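## Task

Get the carton onto the middle shelf.

## Robot and tools

Robot: two arms, left_arm and right_arm, each with a parallel gripper. Base poses in the scene frame: left_arm at (-0.038, +0.314, 0) m, quat_wxyz (+1.000, 0, 0, +0.007); right_arm at (-0.012, -0.281, 0) m, quat_wxyz (+1.000, 0, 0, +0.022). Joint ranges in rad, base to gripper: waist -2.618 to 3.054, shoulder 0.000 to 3.142, elbow 0.000 to 3.142 (fully straight at 2.901), wrist pitch -1.571 to 1.571, wrist yaw -1.571 to 1.571, wrist roll -2.094 to 2.094.

Frames: the scene frame has its origin at table-top height, halfway between the nominal bases. +z is up, +x points out over the table, and left_arm sits on the +y side (arm names do not match image sides). Printed hand positions, velocities and targets use the scene frame. Offsets in a command use the axes of that arm's own Hand target. Gripper axes: fingers point along +z and open and close along y. end_effector_position is the spot between the finger pads, roughly 1 cm back from the tips. Readings can be off by a few cm, more when reaching far.

The row: every motion command is built from rows of 14 numbers, each in [-1, 1], always for both arms: dx, dy, dz, rx, ry, rz, opening for left_arm, then the same seven for right_arm. dx..dz and rx..rz are an offset, not a pose: they count from the arm's Hand target at the start of the action or move, along that target's axes. 1.0 equals 0.6 m or 180 degrees; rx, ry, rz form one rotation vector. The opening is absolute: +1 fully open (0.094 m), -1 closed. Sending all six pose numbers as 0 re-asks for the current Hand target; a 0 in the opening slot is a real command (half open), so resend the present opening to leave a gripper alone.

execute_actions(actions, cameras): actions is a list of actions; each action is a table of up to 15 rows, one per 1/30 s step, and a short table repeats its last row to fill 15 steps. Every row in an action counts from that action's start pose, not from the row before; a new action starts from the new Hand target, so repeating an offset keeps moving. An empty list just returns state and images. cameras picks images by name: omitted, null or ["all"] gives all, [] gives none; an unknown name invalidates the call.

move(target, speed, blend, opening_speed, blocking, cameras): target is one 14-number row or a list of up to 15 rows; every row is an offset from the same starting Hand targets, not from the previous row. Paths are straight and end together, taking at least 0.5 s and being cut off at 10 s. speed is top path speed in m/s (0.002 to 2.9, default 0.25; turn rate capped at twice that in rad/s), one value or one per target. blend, in m, rounds corners of a list. opening_speed (0.2 or more, per second on the -1..+1 scale) closes fingers gradually; use it on fragile items. The first target's opening is sent at the start; later openings are applied on arrival once everything is still. blocking=false returns after about 0.5 s while the move continues. Moves do not avoid obstacles or the other arm, and the gripper lags and can overshoot, more when fast or with the arm stretched. Avoid paths close to an arm's own base; route around it. The result adds a move: line giving the ending (done, off_target, moving, held, fault) and any limits (limits=paced means a sent pose was clipped; limits=held means steps were withheld). Arms not named in the ending are done, meaning at rest within 10 mm and 2 degrees of target; done does not mean no contact.

wait(seconds 0 to 10, cameras): lets time pass holding the last commands; returns early if a running move finishes. stop(cameras): brakes the running move, needing some distance. zoom_image(camera, region): enlarges [x0, y0, x1, y1] pixels (at most 504 by 504) of the newest image of cam_high, cam_low, cam_sign, cam_left_wrist or cam_right_wrist. finished_scene(scene): ends the current scene (1 or 2) irreversibly; the carton must stay in place without the robot.

Cameras are all 672x504: cam_high, cam_low and cam_sign are pinhole with radial distortion; the two wrist cameras are fisheye.

Result lines: Hand target is the last commanded pose after clipping, and the base for the next offsets. The controller limits commanded orientation to 40 degrees from the measured one per step. Grippers often stop a few cm short because of friction and weight; waiting does not help, but a new command (even zeros) re-requests it, and a remaining gap can be sent as an extra offset. grip_measured is finger opening on the command scale; empty it reads up to about 2.7 mm wide, and on a hard part it can read about 3 mm narrower. About 0.05 below the reading at first contact the gripper squeezes at full force (50 to 64 N per pad). To release, command well above grip_measured. Joint velocities within noise means the arm is still. Joint torques include the arm's own weight; numbers 1 to 3 wrap at ±28 N m. Tool commands shows current commands.

Avoid: dropping the carton or releasing it while it moves, knocking anything off the table or leaving it off, fast hits on fixtures or heavy things, hard presses, and any collision or squeeze between the two arms (grippers and wrist cameras are not protected by the clearance check). A blocked arm keeps pushing until you command it back past its gripper. Cable contact counts as the arm touching. Watch for MOTOR HOT lines: holding loads, outstretched arms or unreachable targets heat motors; at 90 °C the arm folds and idles, at 100 °C it falls limp.

Each tool is called as name([rows], argument=value, ...), one row to a line, values as JSON.

## Session

execute_actions(actions=[])

Scene clock: 0.00 s.
left_arm: end_effector_position=(+0.0404, +0.0671, +0.3390) grip_measured=+1.000 end_effector_quat_wxyz=(+0.394, +0.772, +0.485, -0.116) | right_arm: end_effector_position=(+0.1472, -0.5514, +0.3223) grip_measured=+1.000 end_effector_quat_wxyz=(+0.532, +0.291, +0.769, -0.204)
Joint positions: left_arm=[-1.246 1.009 1.471 -1.187 0.049 0.766 0.094] | right_arm=[-1.417 0.924 1.032 -0.547 -0.597 -0.262 0.094]
Joint velocities: within noise
Joint torques (N m): no reading
Motor temperatures (°C): left_arm=[28 34 33 32 24 26 28] | right_arm=[29 31 31 32 27 26 26]
Heat: left arm: 34 °C; right arm: 32 °C.
Hand target: left_arm +0.0397, +0.0668, +0.3469; +0.406, +0.767, +0.482, -0.122 | right_arm +0.1474, -0.5487, +0.3252; +0.534, +0.289, +0.768, -0.204
Tool commands: left_gripper/opening=+1.0 right_gripper/opening=+1.0

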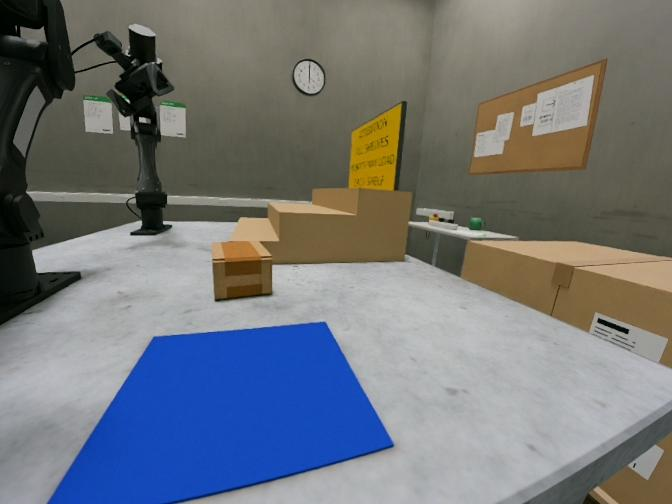

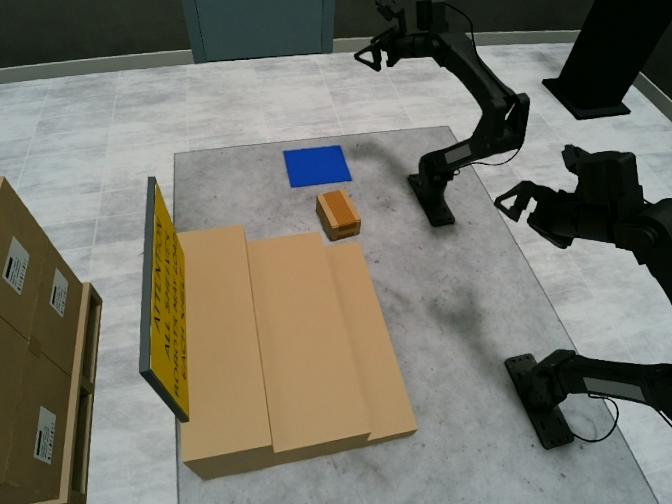

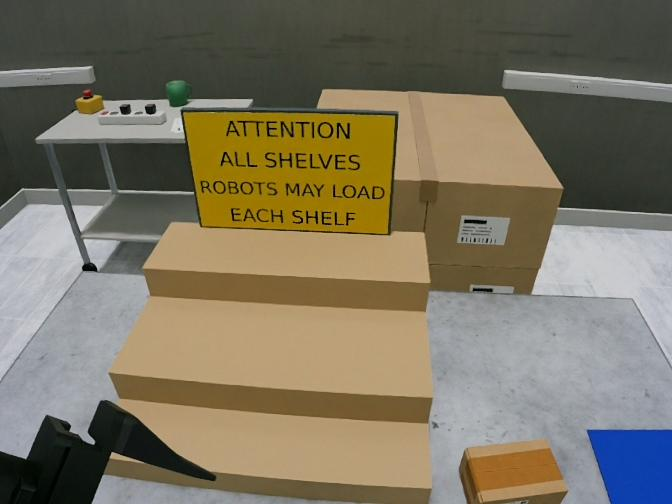

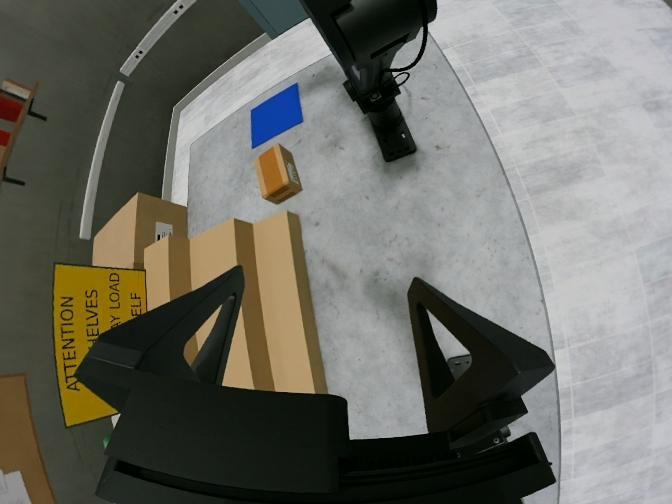

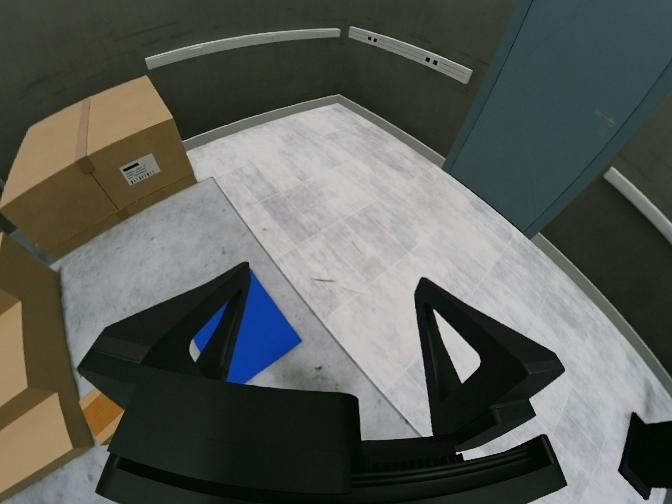

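zoom_image(camera="cam_low", region=[270, 140, 430, 260])

zoom_image(camera="cam_high", region=[190, 180, 430, 320])

zoom_image(camera="cam_sign", region=[380, 384, 620, 504])

Scaled by 3.150 from the camera's 672x504 image, which has a finer 960x720 frame.

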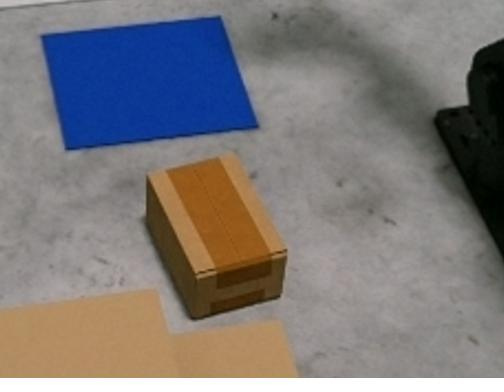

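Scaled by 2.100 from the camera's 672x504 image, which has a finer 960x720 frame.

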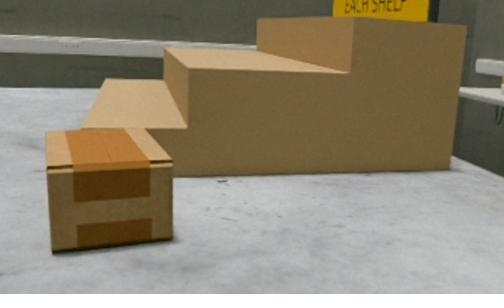

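Scaled by 2.100 from the camera's 672x504 image, which has a finer 960x720 frame.

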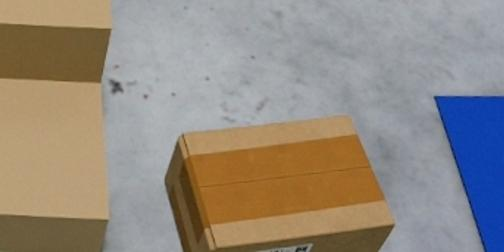

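move(target=[0,0,0,0,0,0,1,0.2063,0.53,-0.06,0.1424,0.3692,0.2071,1], speed=0.4)

Scene clock: 21.00 s.
left_arm: end_effector_position=(+0.0404, +0.0671, +0.3390) grip_measured=+1.000 end_effector_quat_wxyz=(+0.394, +0.772, +0.485, -0.116) | right_arm: end_effector_position=(+0.2990, -0.2608, +0.2173) grip_measured=+1.000 end_effector_quat_wxyz=(+0.046, +0.666, +0.743, +0.047)
Joint positions: left_arm=[-1.246 1.009 1.471 -1.187 0.049 0.766 0.094] | right_arm=[0.016 1.65 1.749 -1.539 -0.001 1.522 0.094]
Joint velocities: within noise
Joint torques (N m): left_arm=[-0.09 -1.11 6.53 1.97 0.06 -0.06] | right_arm=[0.21 -6.48 9.66 0.46 0.02 0.07]
Motor temperatures (°C): left_arm=[28 34 35 36 24 26 27] | right_arm=[29 31 33 34 27 26 26]
Heat: left arm: 36 °C; right arm: 34 °C.
Hand target: left_arm +0.0397, +0.0668, +0.3469; +0.406, +0.767, +0.482, -0.122 | right_arm +0.3000, -0.2599, +0.2202; +0.000, +0.669, +0.743, +0.000
Off the commanded pose: left_arm 0.008 m, 2 deg | right_arm 0.003 m, 8 deg.
joint sent to its limit (right arm) — joint 4 (wrist pitch), lower limit. The joint targets are off in orientation, not in position.
move: off_target (right_arm)

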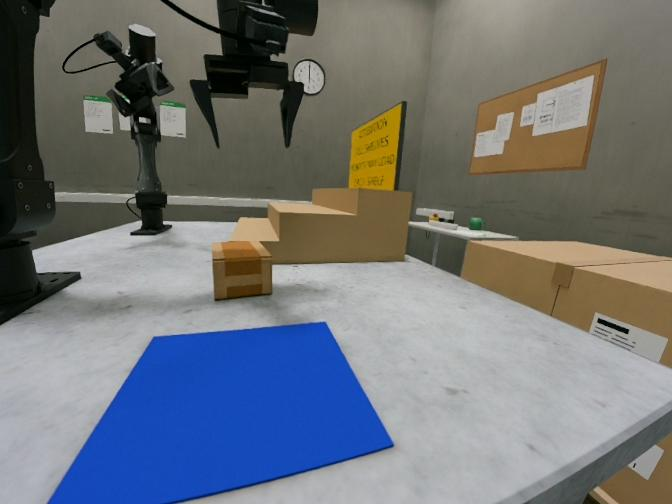

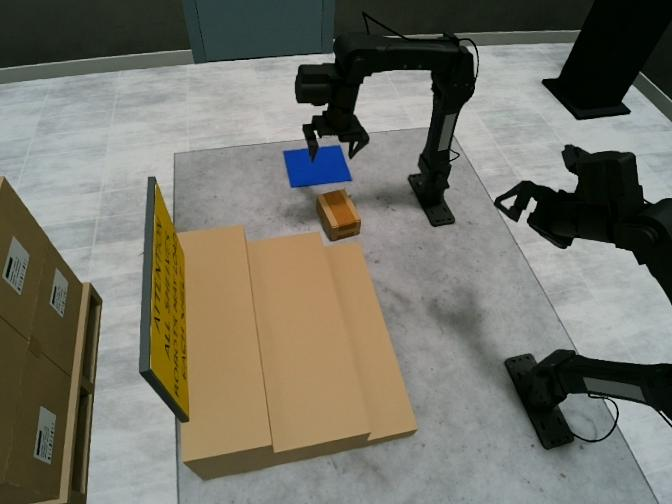

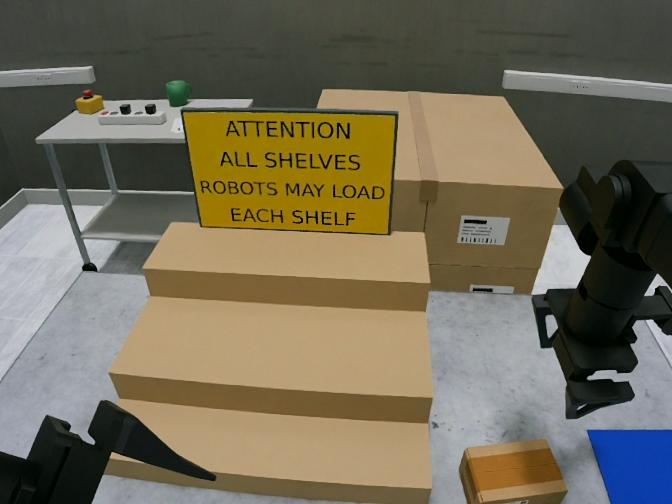

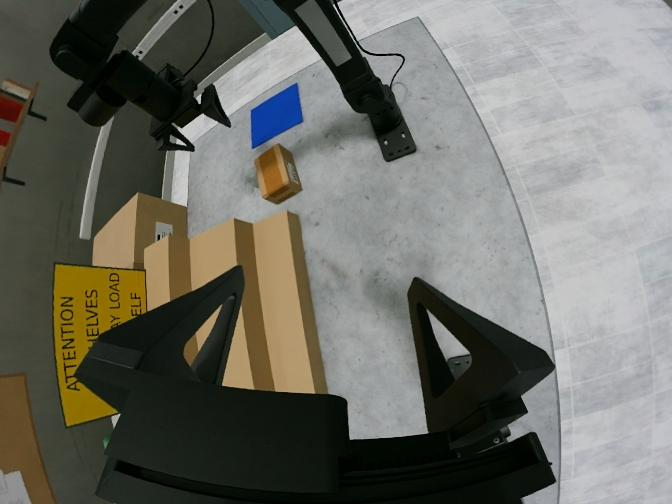

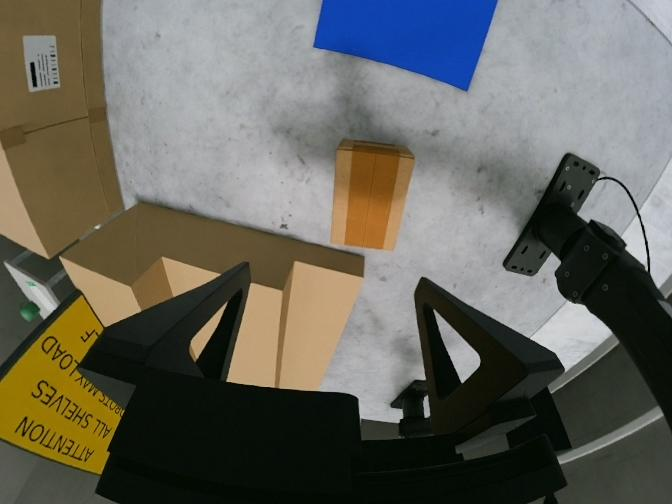

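move(target=[0,0,0,0,0,0,1,-0.0463,-0.0383,0.1167,0,0,0,1], speed=0.3)

Scene clock: 25.23 s.
left_arm: end_effector_position=(+0.0404, +0.0671, +0.3390) grip_measured=+1.000 end_effector_quat_wxyz=(+0.394, +0.772, +0.485, -0.116) | right_arm: end_effector_position=(+0.2818, -0.2874, +0.1538) grip_measured=+1.000 end_effector_quat_wxyz=(+0.001, +0.669, +0.743, +0.004)
Joint positions: left_arm=[-1.246 1.009 1.471 -1.187 0.049 0.766 0.094] | right_arm=[-0.074 1.649 1.499 -1.413 -0.006 1.436 0.094]
Joint velocities: within noise
Joint torques (N m): left_arm=[-0.03 -1.2 6.53 1.96 0.06 -0.06] | right_arm=[-0.61 -7.97 6.02 0.46 0.07 -0.05]
Motor temperatures (°C): left_arm=[28 34 35 37 24 26 27] | right_arm=[29 31 33 34 27 26 26]
Heat: left arm: 37 °C; right arm: 34 °C.
Hand target: left_arm +0.0397, +0.0668, +0.3469; +0.406, +0.767, +0.482, -0.122 | right_arm +0.2800, -0.2899, +0.1502; +0.000, +0.669, +0.743, +0.000
Off the commanded pose: left_arm 0.008 m, 2 deg | right_arm 0.005 m, 1 deg.
move: done

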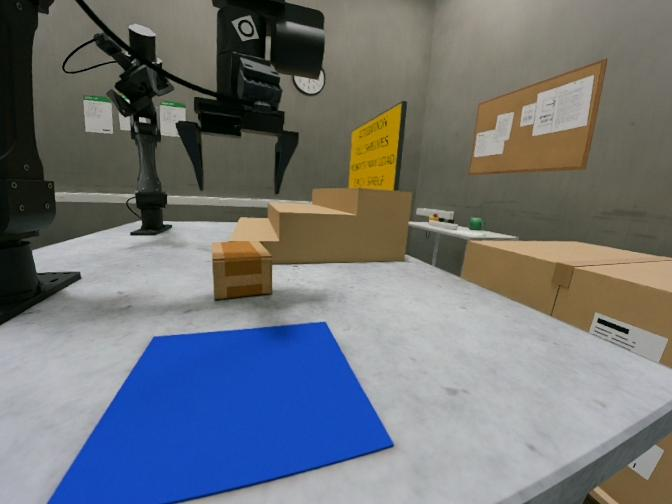

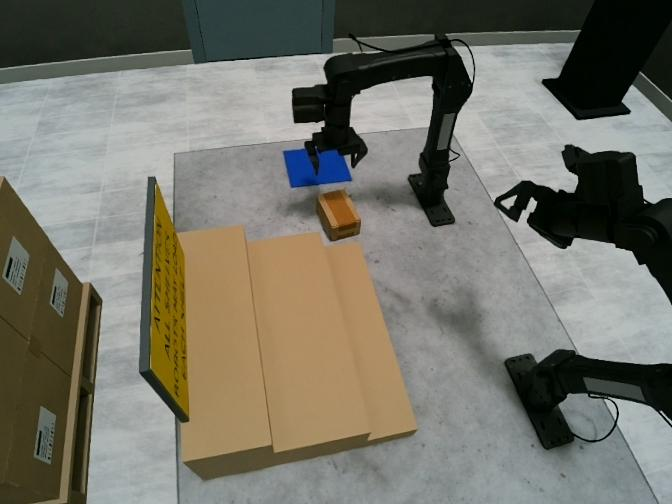

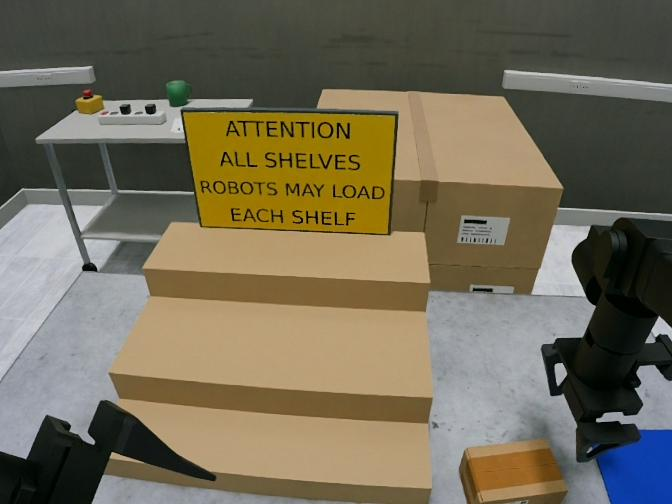

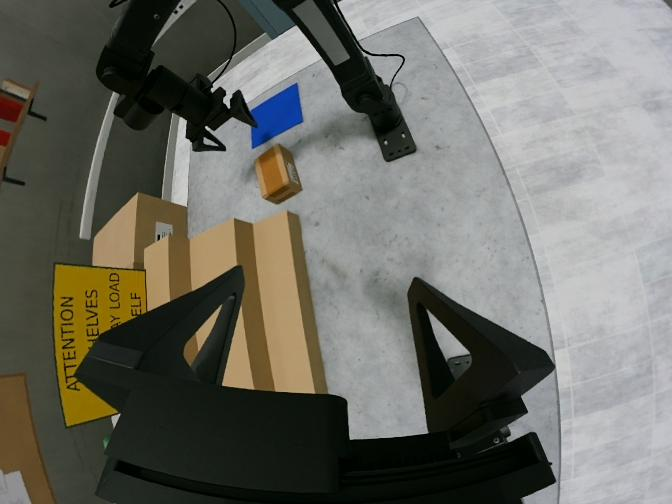

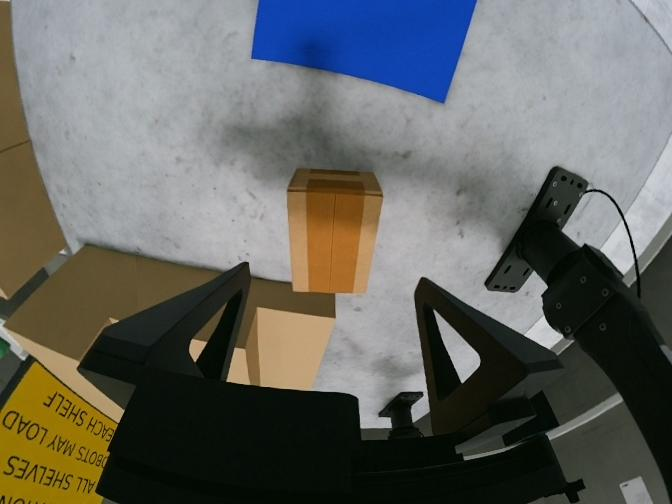

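move(target=[0,0,0,0,0,0,1,0,0.003,0.117,0,0,0,1], speed=0.25, cameras=["cam_high","cam_right_wrist"])

Scene clock: 31.00 s.
left_arm: end_effector_position=(+0.0404, +0.0671, +0.3390) grip_measured=+1.000 end_effector_quat_wxyz=(+0.394, +0.772, +0.485, -0.116) | right_arm: end_effector_position=(+0.2850, -0.2875, +0.0890) grip_measured=+1.000 end_effector_quat_wxyz=(+0.008, +0.669, +0.743, +0.011)
Joint positions: left_arm=[-1.246 1.009 1.471 -1.187 0.049 0.766 0.094] | right_arm=[-0.074 1.653 1.245 -1.136 -0.006 1.436 0.094]
Joint velocities: within noise
Joint torques (N m): left_arm=[-0.05 -1.14 6.52 1.96 0.06 -0.07] | right_arm=[-0.51 -6.45 6.08 0.5 0.07 -0.04]
Motor temperatures (°C): left_arm=[28 34 35 37 24 26 27] | right_arm=[29 32 33 33 27 25 26]
Heat: left arm: 37 °C; right arm: 33 °C.
Hand target: left_arm +0.0397, +0.0668, +0.3469; +0.406, +0.767, +0.482, -0.122 | right_arm +0.2818, -0.2896, +0.0799; +0.000, +0.669, +0.743, +0.000
Off the commanded pose: left_arm 0.008 m, 2 deg | right_arm 0.010 m, 2 deg.
move: done
Images, in order (width x height): cam_high 672x504, cam_right_wrist 672x504.

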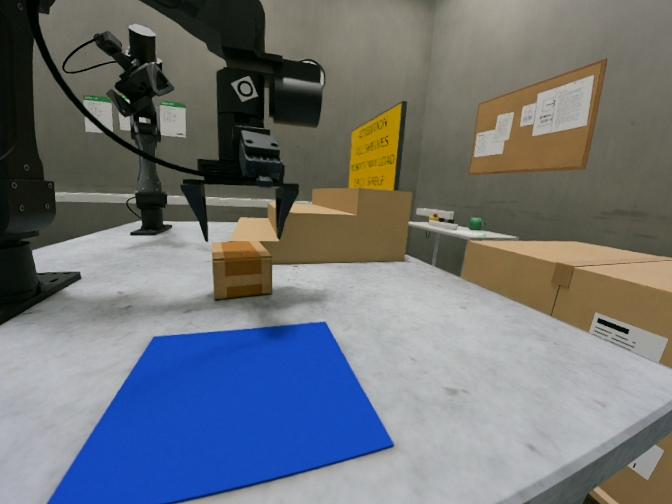

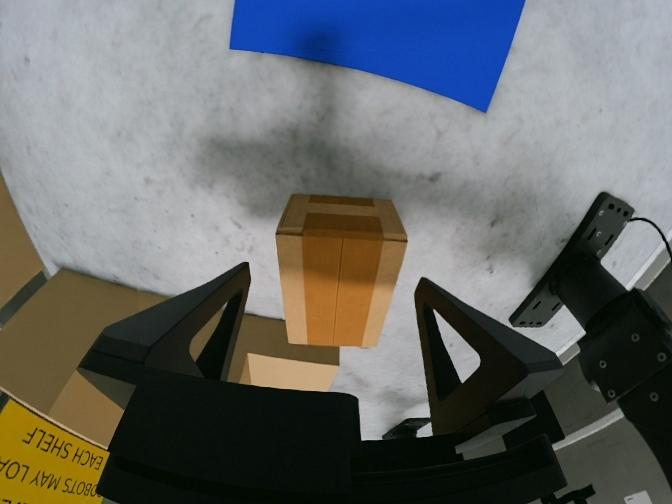

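move([
  [0,0,0,0,0,0,1,0.0583,0.0028,0.0,0,0,0,1],
  [0,0,0,0,0,0,1,0.0583,0.0028,0.09,0,0,0,1],
], speed=0.2, blend=[0.012,0], cameras=["cam_high","cam_sign","cam_low","cam_right_wrist"])

Scene clock: 38.33 s.
left_arm: end_effector_position=(+0.0404, +0.0671, +0.3390) grip_measured=+1.000 end_effector_quat_wxyz=(+0.394, +0.772, +0.485, -0.116) | right_arm: end_effector_position=(+0.2821, -0.2530, +0.0330) grip_measured=+1.000 end_effector_quat_wxyz=(+0.002, +0.667, +0.745, +0.009)
Joint positions: left_arm=[-1.246 1.009 1.471 -1.187 0.049 0.766 0.094] | right_arm=[0.04 1.716 1.084 -0.923 -0.01 1.544 0.094]
Joint velocities: within noise
Joint torques (N m): left_arm=[-0.02 -1.16 6.49 1.97 0.07 -0.06] | right_arm=[0.02 -7.04 6.04 0.54 0.11 0.09]
Motor temperatures (°C): left_arm=[28 34 35 37 24 26 27] | right_arm=[29 33 33 32 27 25 26]
Heat: left arm: 37 °C; right arm: 33 °C.
Hand target: left_arm +0.0397, +0.0668, +0.3469; +0.406, +0.767, +0.482, -0.122 | right_arm +0.2798, -0.2546, +0.0260; +0.000, +0.669, +0.743, +0.000
Off the commanded pose: left_arm 0.008 m, 2 deg | right_arm 0.008 m, 1 deg.
move: done
Images, in order (width x height): cam_high 672x504, cam_low 672x504, cam_sign 672x504, cam_right_wrist 672x504.

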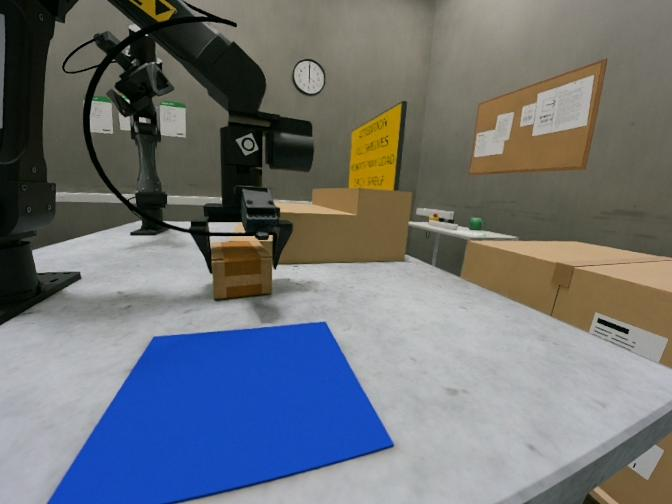

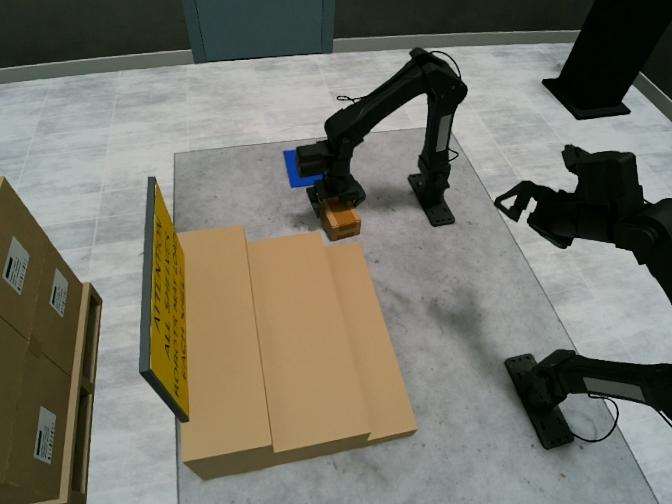

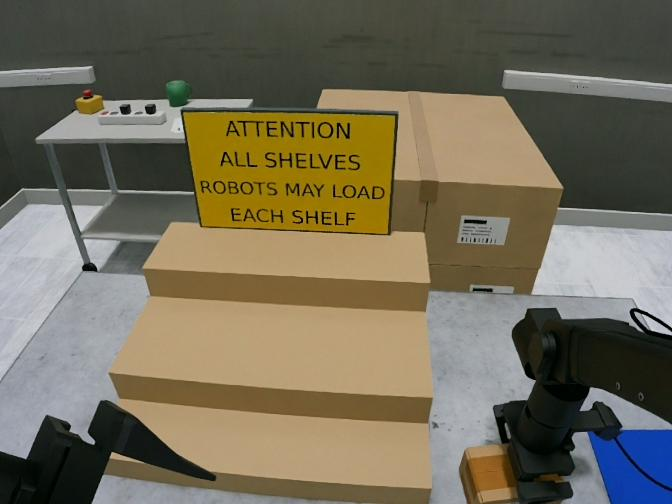

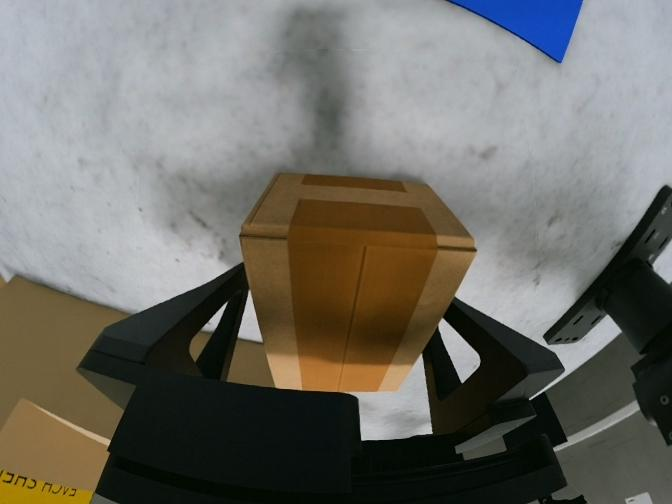

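move([
  [0,0,0,0,0,0,1,0.0338,-0.0045,0.0,0,0,0,1],
  [0,0,0,0,0,0,1,0.0338,-0.0045,0,0,0,0,0.42],
  [0,0,0,0,0,0,1,0.0338,-0.0045,-0.1,0,0,0,0.42],
], speed=[0.1,0.1,0.15], opening_speed=1.0)

Scene clock: 44.13 s.
left_arm: end_effector_position=(+0.0404, +0.0671, +0.3390) grip_measured=+1.000 end_effector_quat_wxyz=(+0.394, +0.772, +0.485, -0.116) | right_arm: end_effector_position=(+0.2710, -0.2358, +0.0715) grip_measured=+0.698 end_effector_quat_wxyz=(-0.014, +0.669, +0.743, -0.010)
Joint positions: left_arm=[-1.246 1.009 1.471 -1.187 0.049 0.766 0.094] | right_arm=[0.103 1.683 1.206 -1.128 -0.01 1.614 0.08]
Joint velocities: within noise
Joint torques (N m): left_arm=[-0.02 -1.16 6.54 1.97 0.06 -0.06] | right_arm=[0.59 -10.78 9.69 0.02 0.11 0.08]
Motor temperatures (°C): left_arm=[28 34 35 38 24 26 27] | right_arm=[29 33 33 32 27 25 26]
Heat: left arm: 38 °C; right arm: 33 °C.
Hand target: left_arm +0.0397, +0.0668, +0.3469; +0.406, +0.767, +0.482, -0.122 | right_arm +0.2751, -0.2348, +0.0860; +0.000, +0.669, +0.743, +0.000
Off the commanded pose: left_arm 0.008 m, 2 deg | right_arm 0.015 m, 2 deg.
move: off_target (right_arm)

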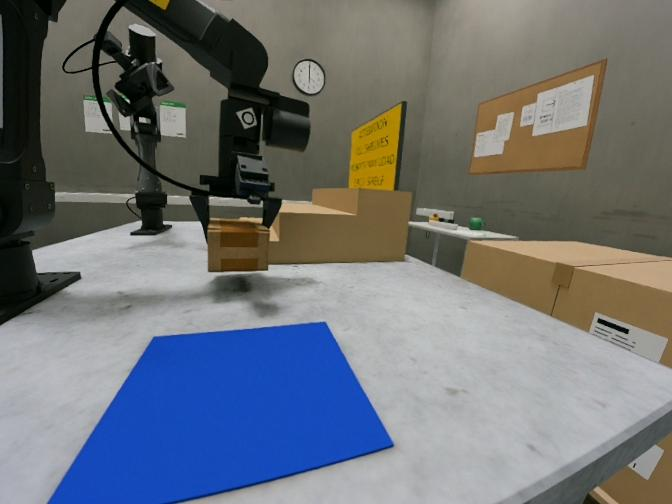

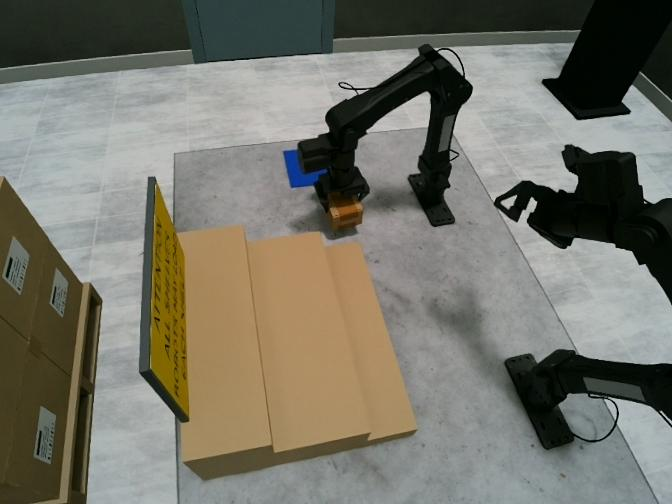

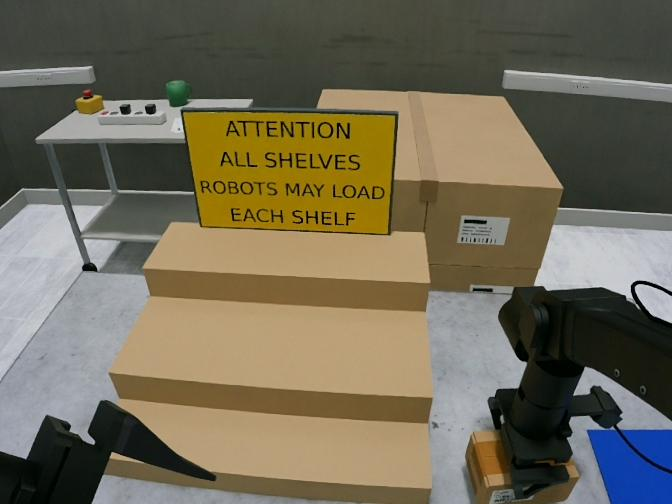

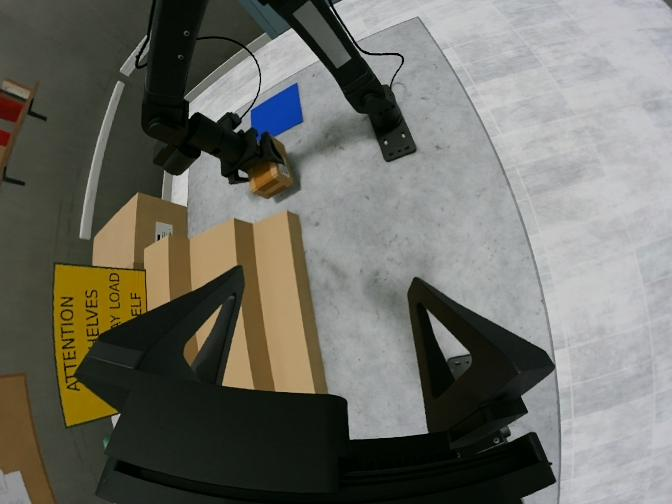

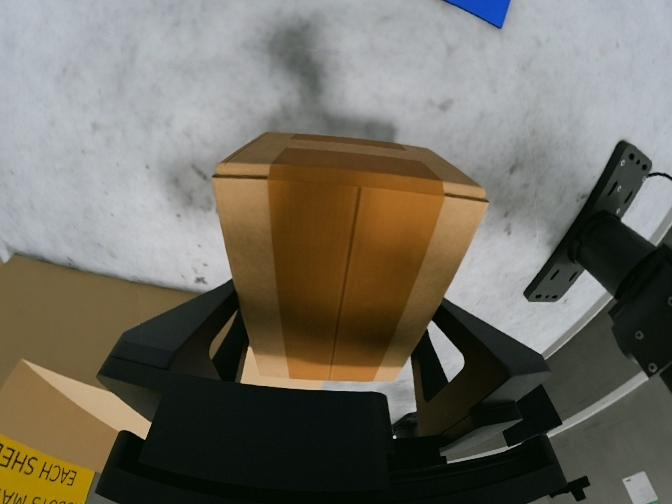

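move([
  [0,0,0,0,0,0,1,0,0,-0.2083,0,0,0,0.42],
  [0,0,0,0,0,0,1,0.2633,0.2875,-0.2083,0,0,0,0.42],
], speed=0.25, blend=[0.05,0])

Scene clock: 60.40 s.
left_arm: end_effector_position=(+0.0404, +0.0671, +0.3390) grip_measured=+1.000 end_effector_quat_wxyz=(+0.394, +0.772, +0.485, -0.116) | right_arm: end_effector_position=(+0.4266, -0.0600, +0.2119) grip_measured=+0.698 end_effector_quat_wxyz=(+0.057, +0.658, +0.735, +0.155)
Joint positions: left_arm=[-1.246 1.009 1.471 -1.187 0.049 0.766 0.094] | right_arm=[0.416 2.29 2.599 -1.548 -0.01 1.923 0.08]
Joint velocities: within noise
Joint torques (N m): left_arm=[-0.05 -1.14 6.52 1.97 0.05 -0.07] | right_arm=[-0.06 -12.38 9.92 1 0.1 0.08]
Motor temperatures (°C): left_arm=[28 34 35 38 24 26 27] | right_arm=[29 35 34 31 27 25 27]
Heat: left arm: 38 °C; right arm: 35 °C.
Hand target: left_arm +0.0397, +0.0668, +0.3469; +0.406, +0.767, +0.482, -0.122 | right_arm +0.4302, -0.0598, +0.2110; +0.000, +0.669, +0.743, +0.000
Off the commanded pose: left_arm 0.008 m, 2 deg | right_arm 0.004 m, 19 deg.
joint sent to its limit (right arm) — joint 4 (wrist pitch), lower limit. The joint targets are off in orientation, not in position.
move: off_target (right_arm)

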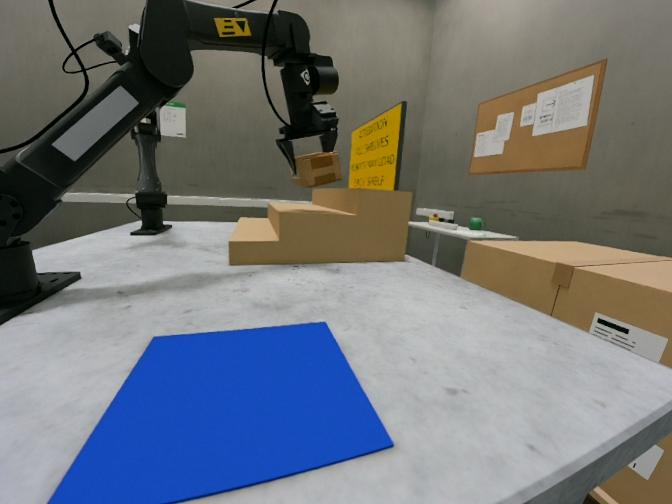

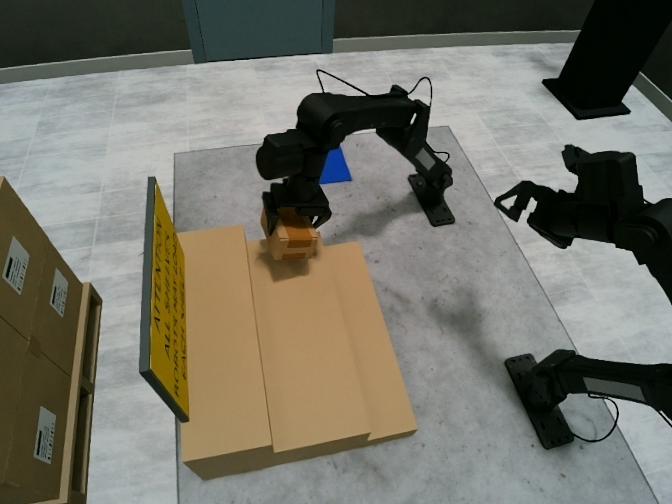

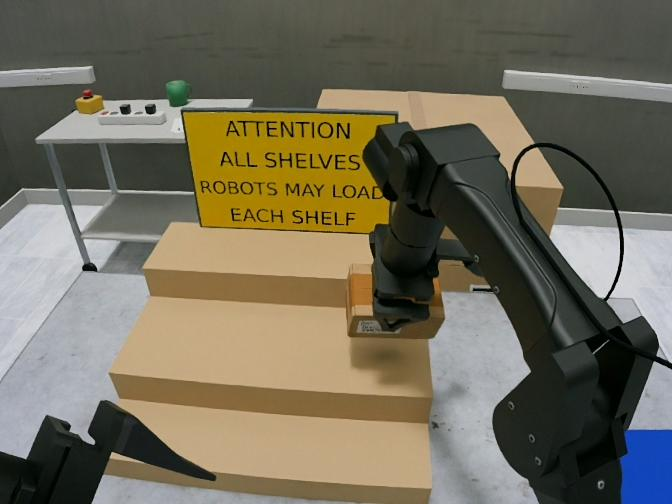

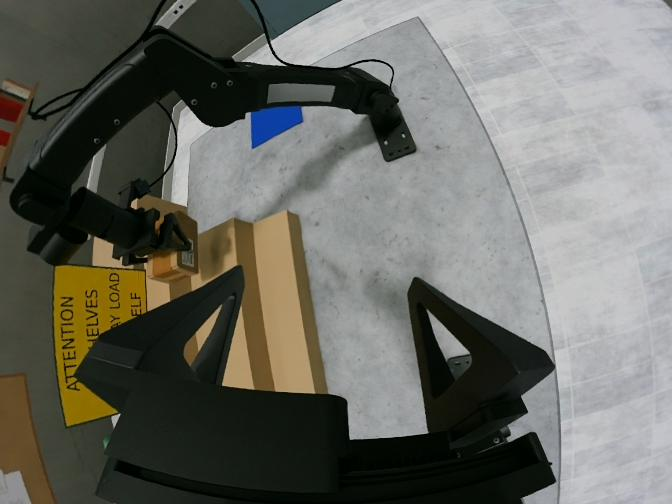

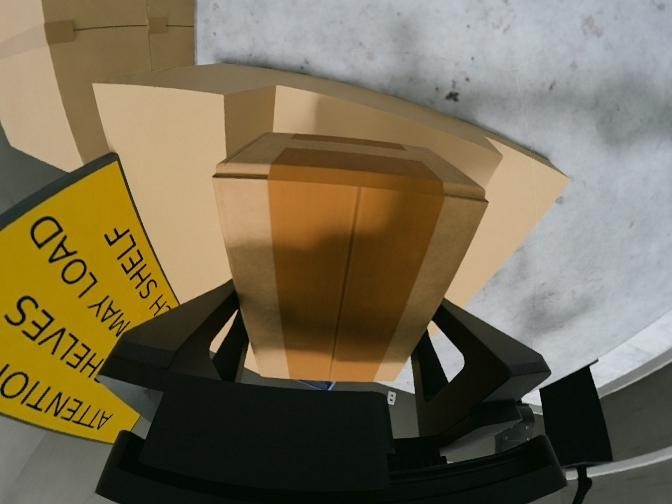

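move(target=[0,0,0,0,0,0,1,0.0698,-0.0262,0.1017,0,0,0,0.42], speed=0.15)

Scene clock: 68.90 s.
left_arm: end_effector_position=(+0.0404, +0.0671, +0.3390) grip_measured=+1.000 end_effector_quat_wxyz=(+0.394, +0.772, +0.485, -0.116) | right_arm: end_effector_position=(+0.4122, -0.0201, +0.1648) grip_measured=+0.698 end_effector_quat_wxyz=(+0.029, +0.664, +0.738, +0.112)
Joint positions: left_arm=[-1.246 1.009 1.471 -1.187 0.049 0.766 0.094] | right_arm=[0.501 2.39 2.599 -1.548 -0.01 2.012 0.08]
Joint velocities: within noise
Joint torques (N m): left_arm=[-0.05 -1.11 6.52 1.95 0.06 -0.07] | right_arm=[0.53 -12.86 6.64 0.78 0.11 0.07]
Motor temperatures (°C): left_arm=[28 34 35 38 24 26 27] | right_arm=[29 35 34 31 27 25 27]
Heat: left arm: 38 °C; right arm: 35 °C.
Hand target: left_arm +0.0397, +0.0668, +0.3469; +0.406, +0.767, +0.482, -0.122 | right_arm +0.4102, -0.0198, +0.1500; +0.000, +0.669, +0.743, +0.000
Off the commanded pose: left_arm 0.008 m, 2 deg | right_arm 0.015 m, 13 deg.
joint sent to its limit (right arm) — joint 4 (wrist pitch), lower limit. The joint targets are off in orientation, not in position.
move: off_target (right_arm)

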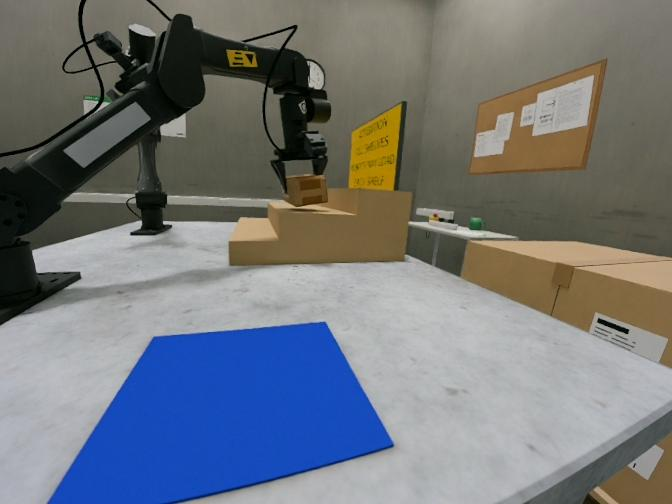

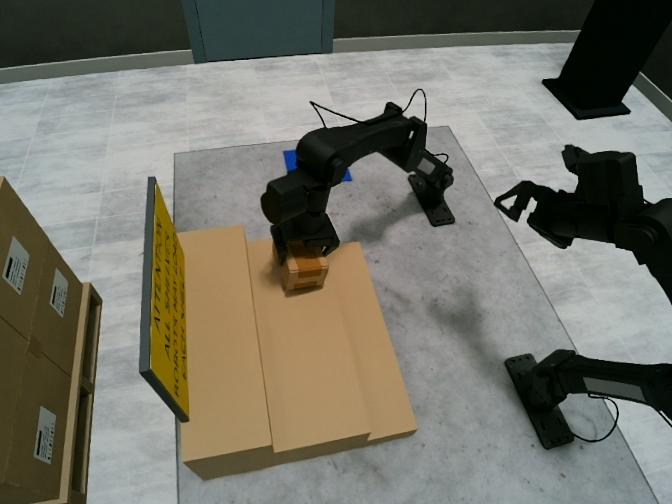

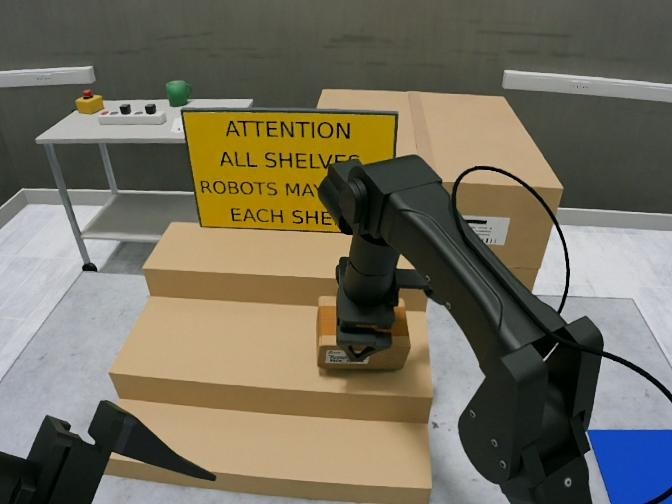

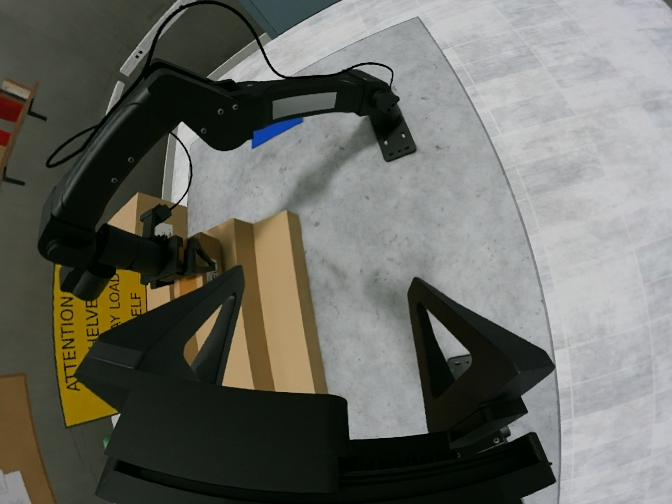

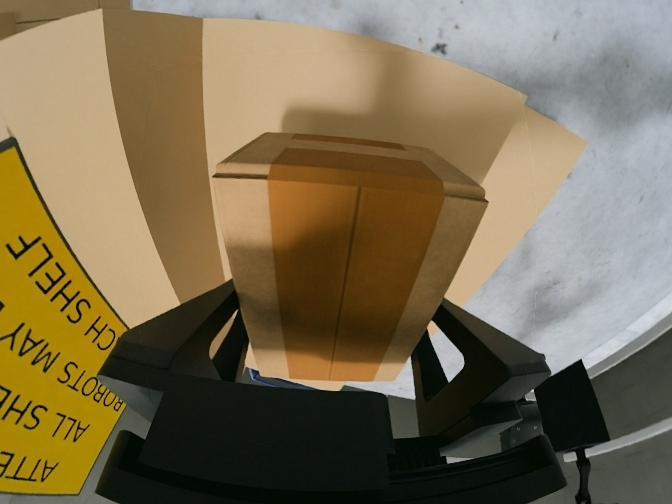

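move(target=[0,0,0,0,0,0,1,-0.0388,-0.0292,0.05,0,0,0,0.42], speed=0.08, cameras=["cam_high","cam_sign","cam_right_wrist"])

zoom_image(camera="cam_high", region=[220, 130, 420, 280])

Scene clock: 74.90 s.
left_arm: end_effector_position=(+0.0404, +0.0671, +0.3390) grip_measured=+1.000 end_effector_quat_wxyz=(+0.394, +0.772, +0.485, -0.116) | right_arm: end_effector_position=(+0.4050, -0.0262, +0.1464) grip_measured=+0.697 end_effector_quat_wxyz=(+0.021, +0.661, +0.745, +0.086)
Joint positions: left_arm=[-1.246 1.009 1.471 -1.187 0.049 0.766 0.094] | right_arm=[0.498 2.365 2.487 -1.516 -0.01 1.996 0.08]
Joint velocities: within noise
Joint torques (N m): left_arm=[0.03 -1.14 6.53 1.97 0.04 -0.07] | right_arm=[-1.92 -13.05 3.21 0.32 0.1 -0.05]
Motor temperatures (°C): left_arm=[28 33 35 39 24 26 27] | right_arm=[29 37 34 31 27 25 27]
Heat: left arm: 39 °C; right arm: 37 °C.
Hand target: left_arm +0.0397, +0.0668, +0.3469; +0.406, +0.767, +0.482, -0.122 | right_arm +0.3951, -0.0447, +0.1201; +0.000, +0.669, +0.743, +0.000
Off the commanded pose: left_arm 0.008 m, 2 deg | right_arm 0.034 m, 10 deg.
joint sent to its limit (right arm) — joint 4 (wrist pitch), lower limit. The joint targets are off in orientation, not in position.
move: off_target (right_arm)
Images, in order (width x height): cam_high 672x504, cam_sign 672x504, cam_right_wrist 672x504.

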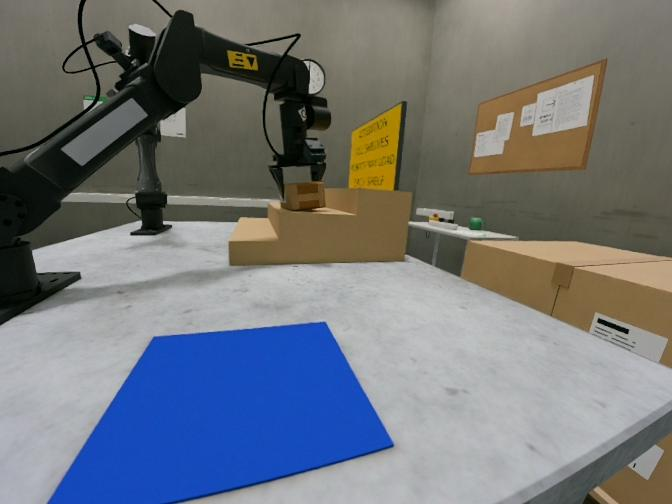

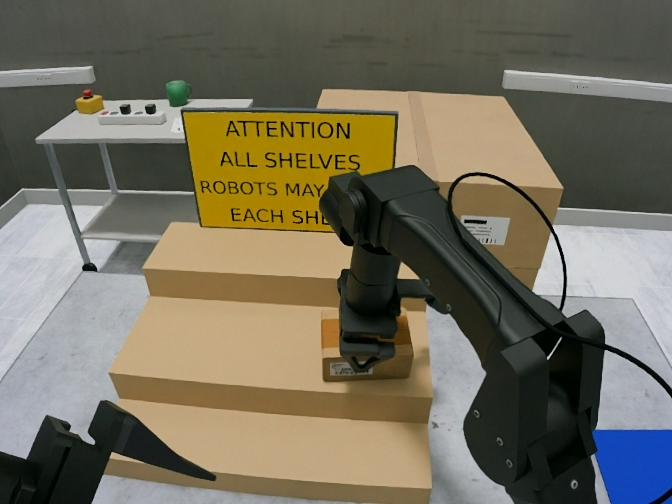

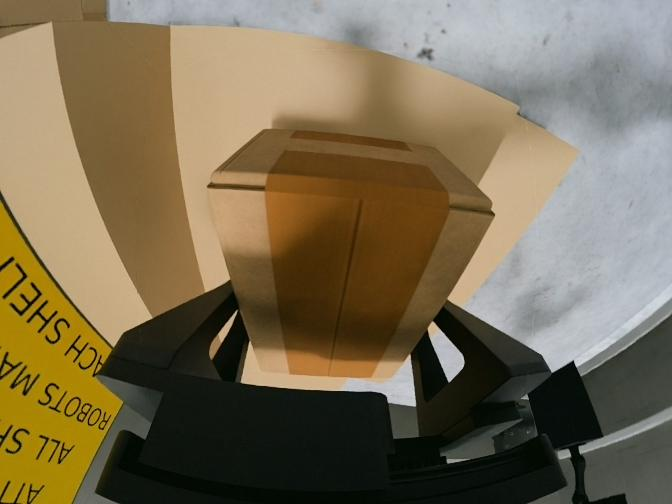

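Scaled by 2.520 from the camera's 672x504 image, which has a finer 960x720 frame.

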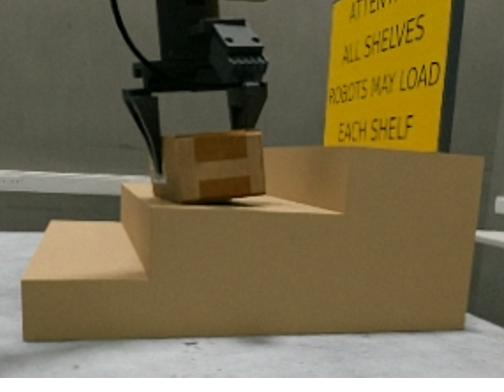

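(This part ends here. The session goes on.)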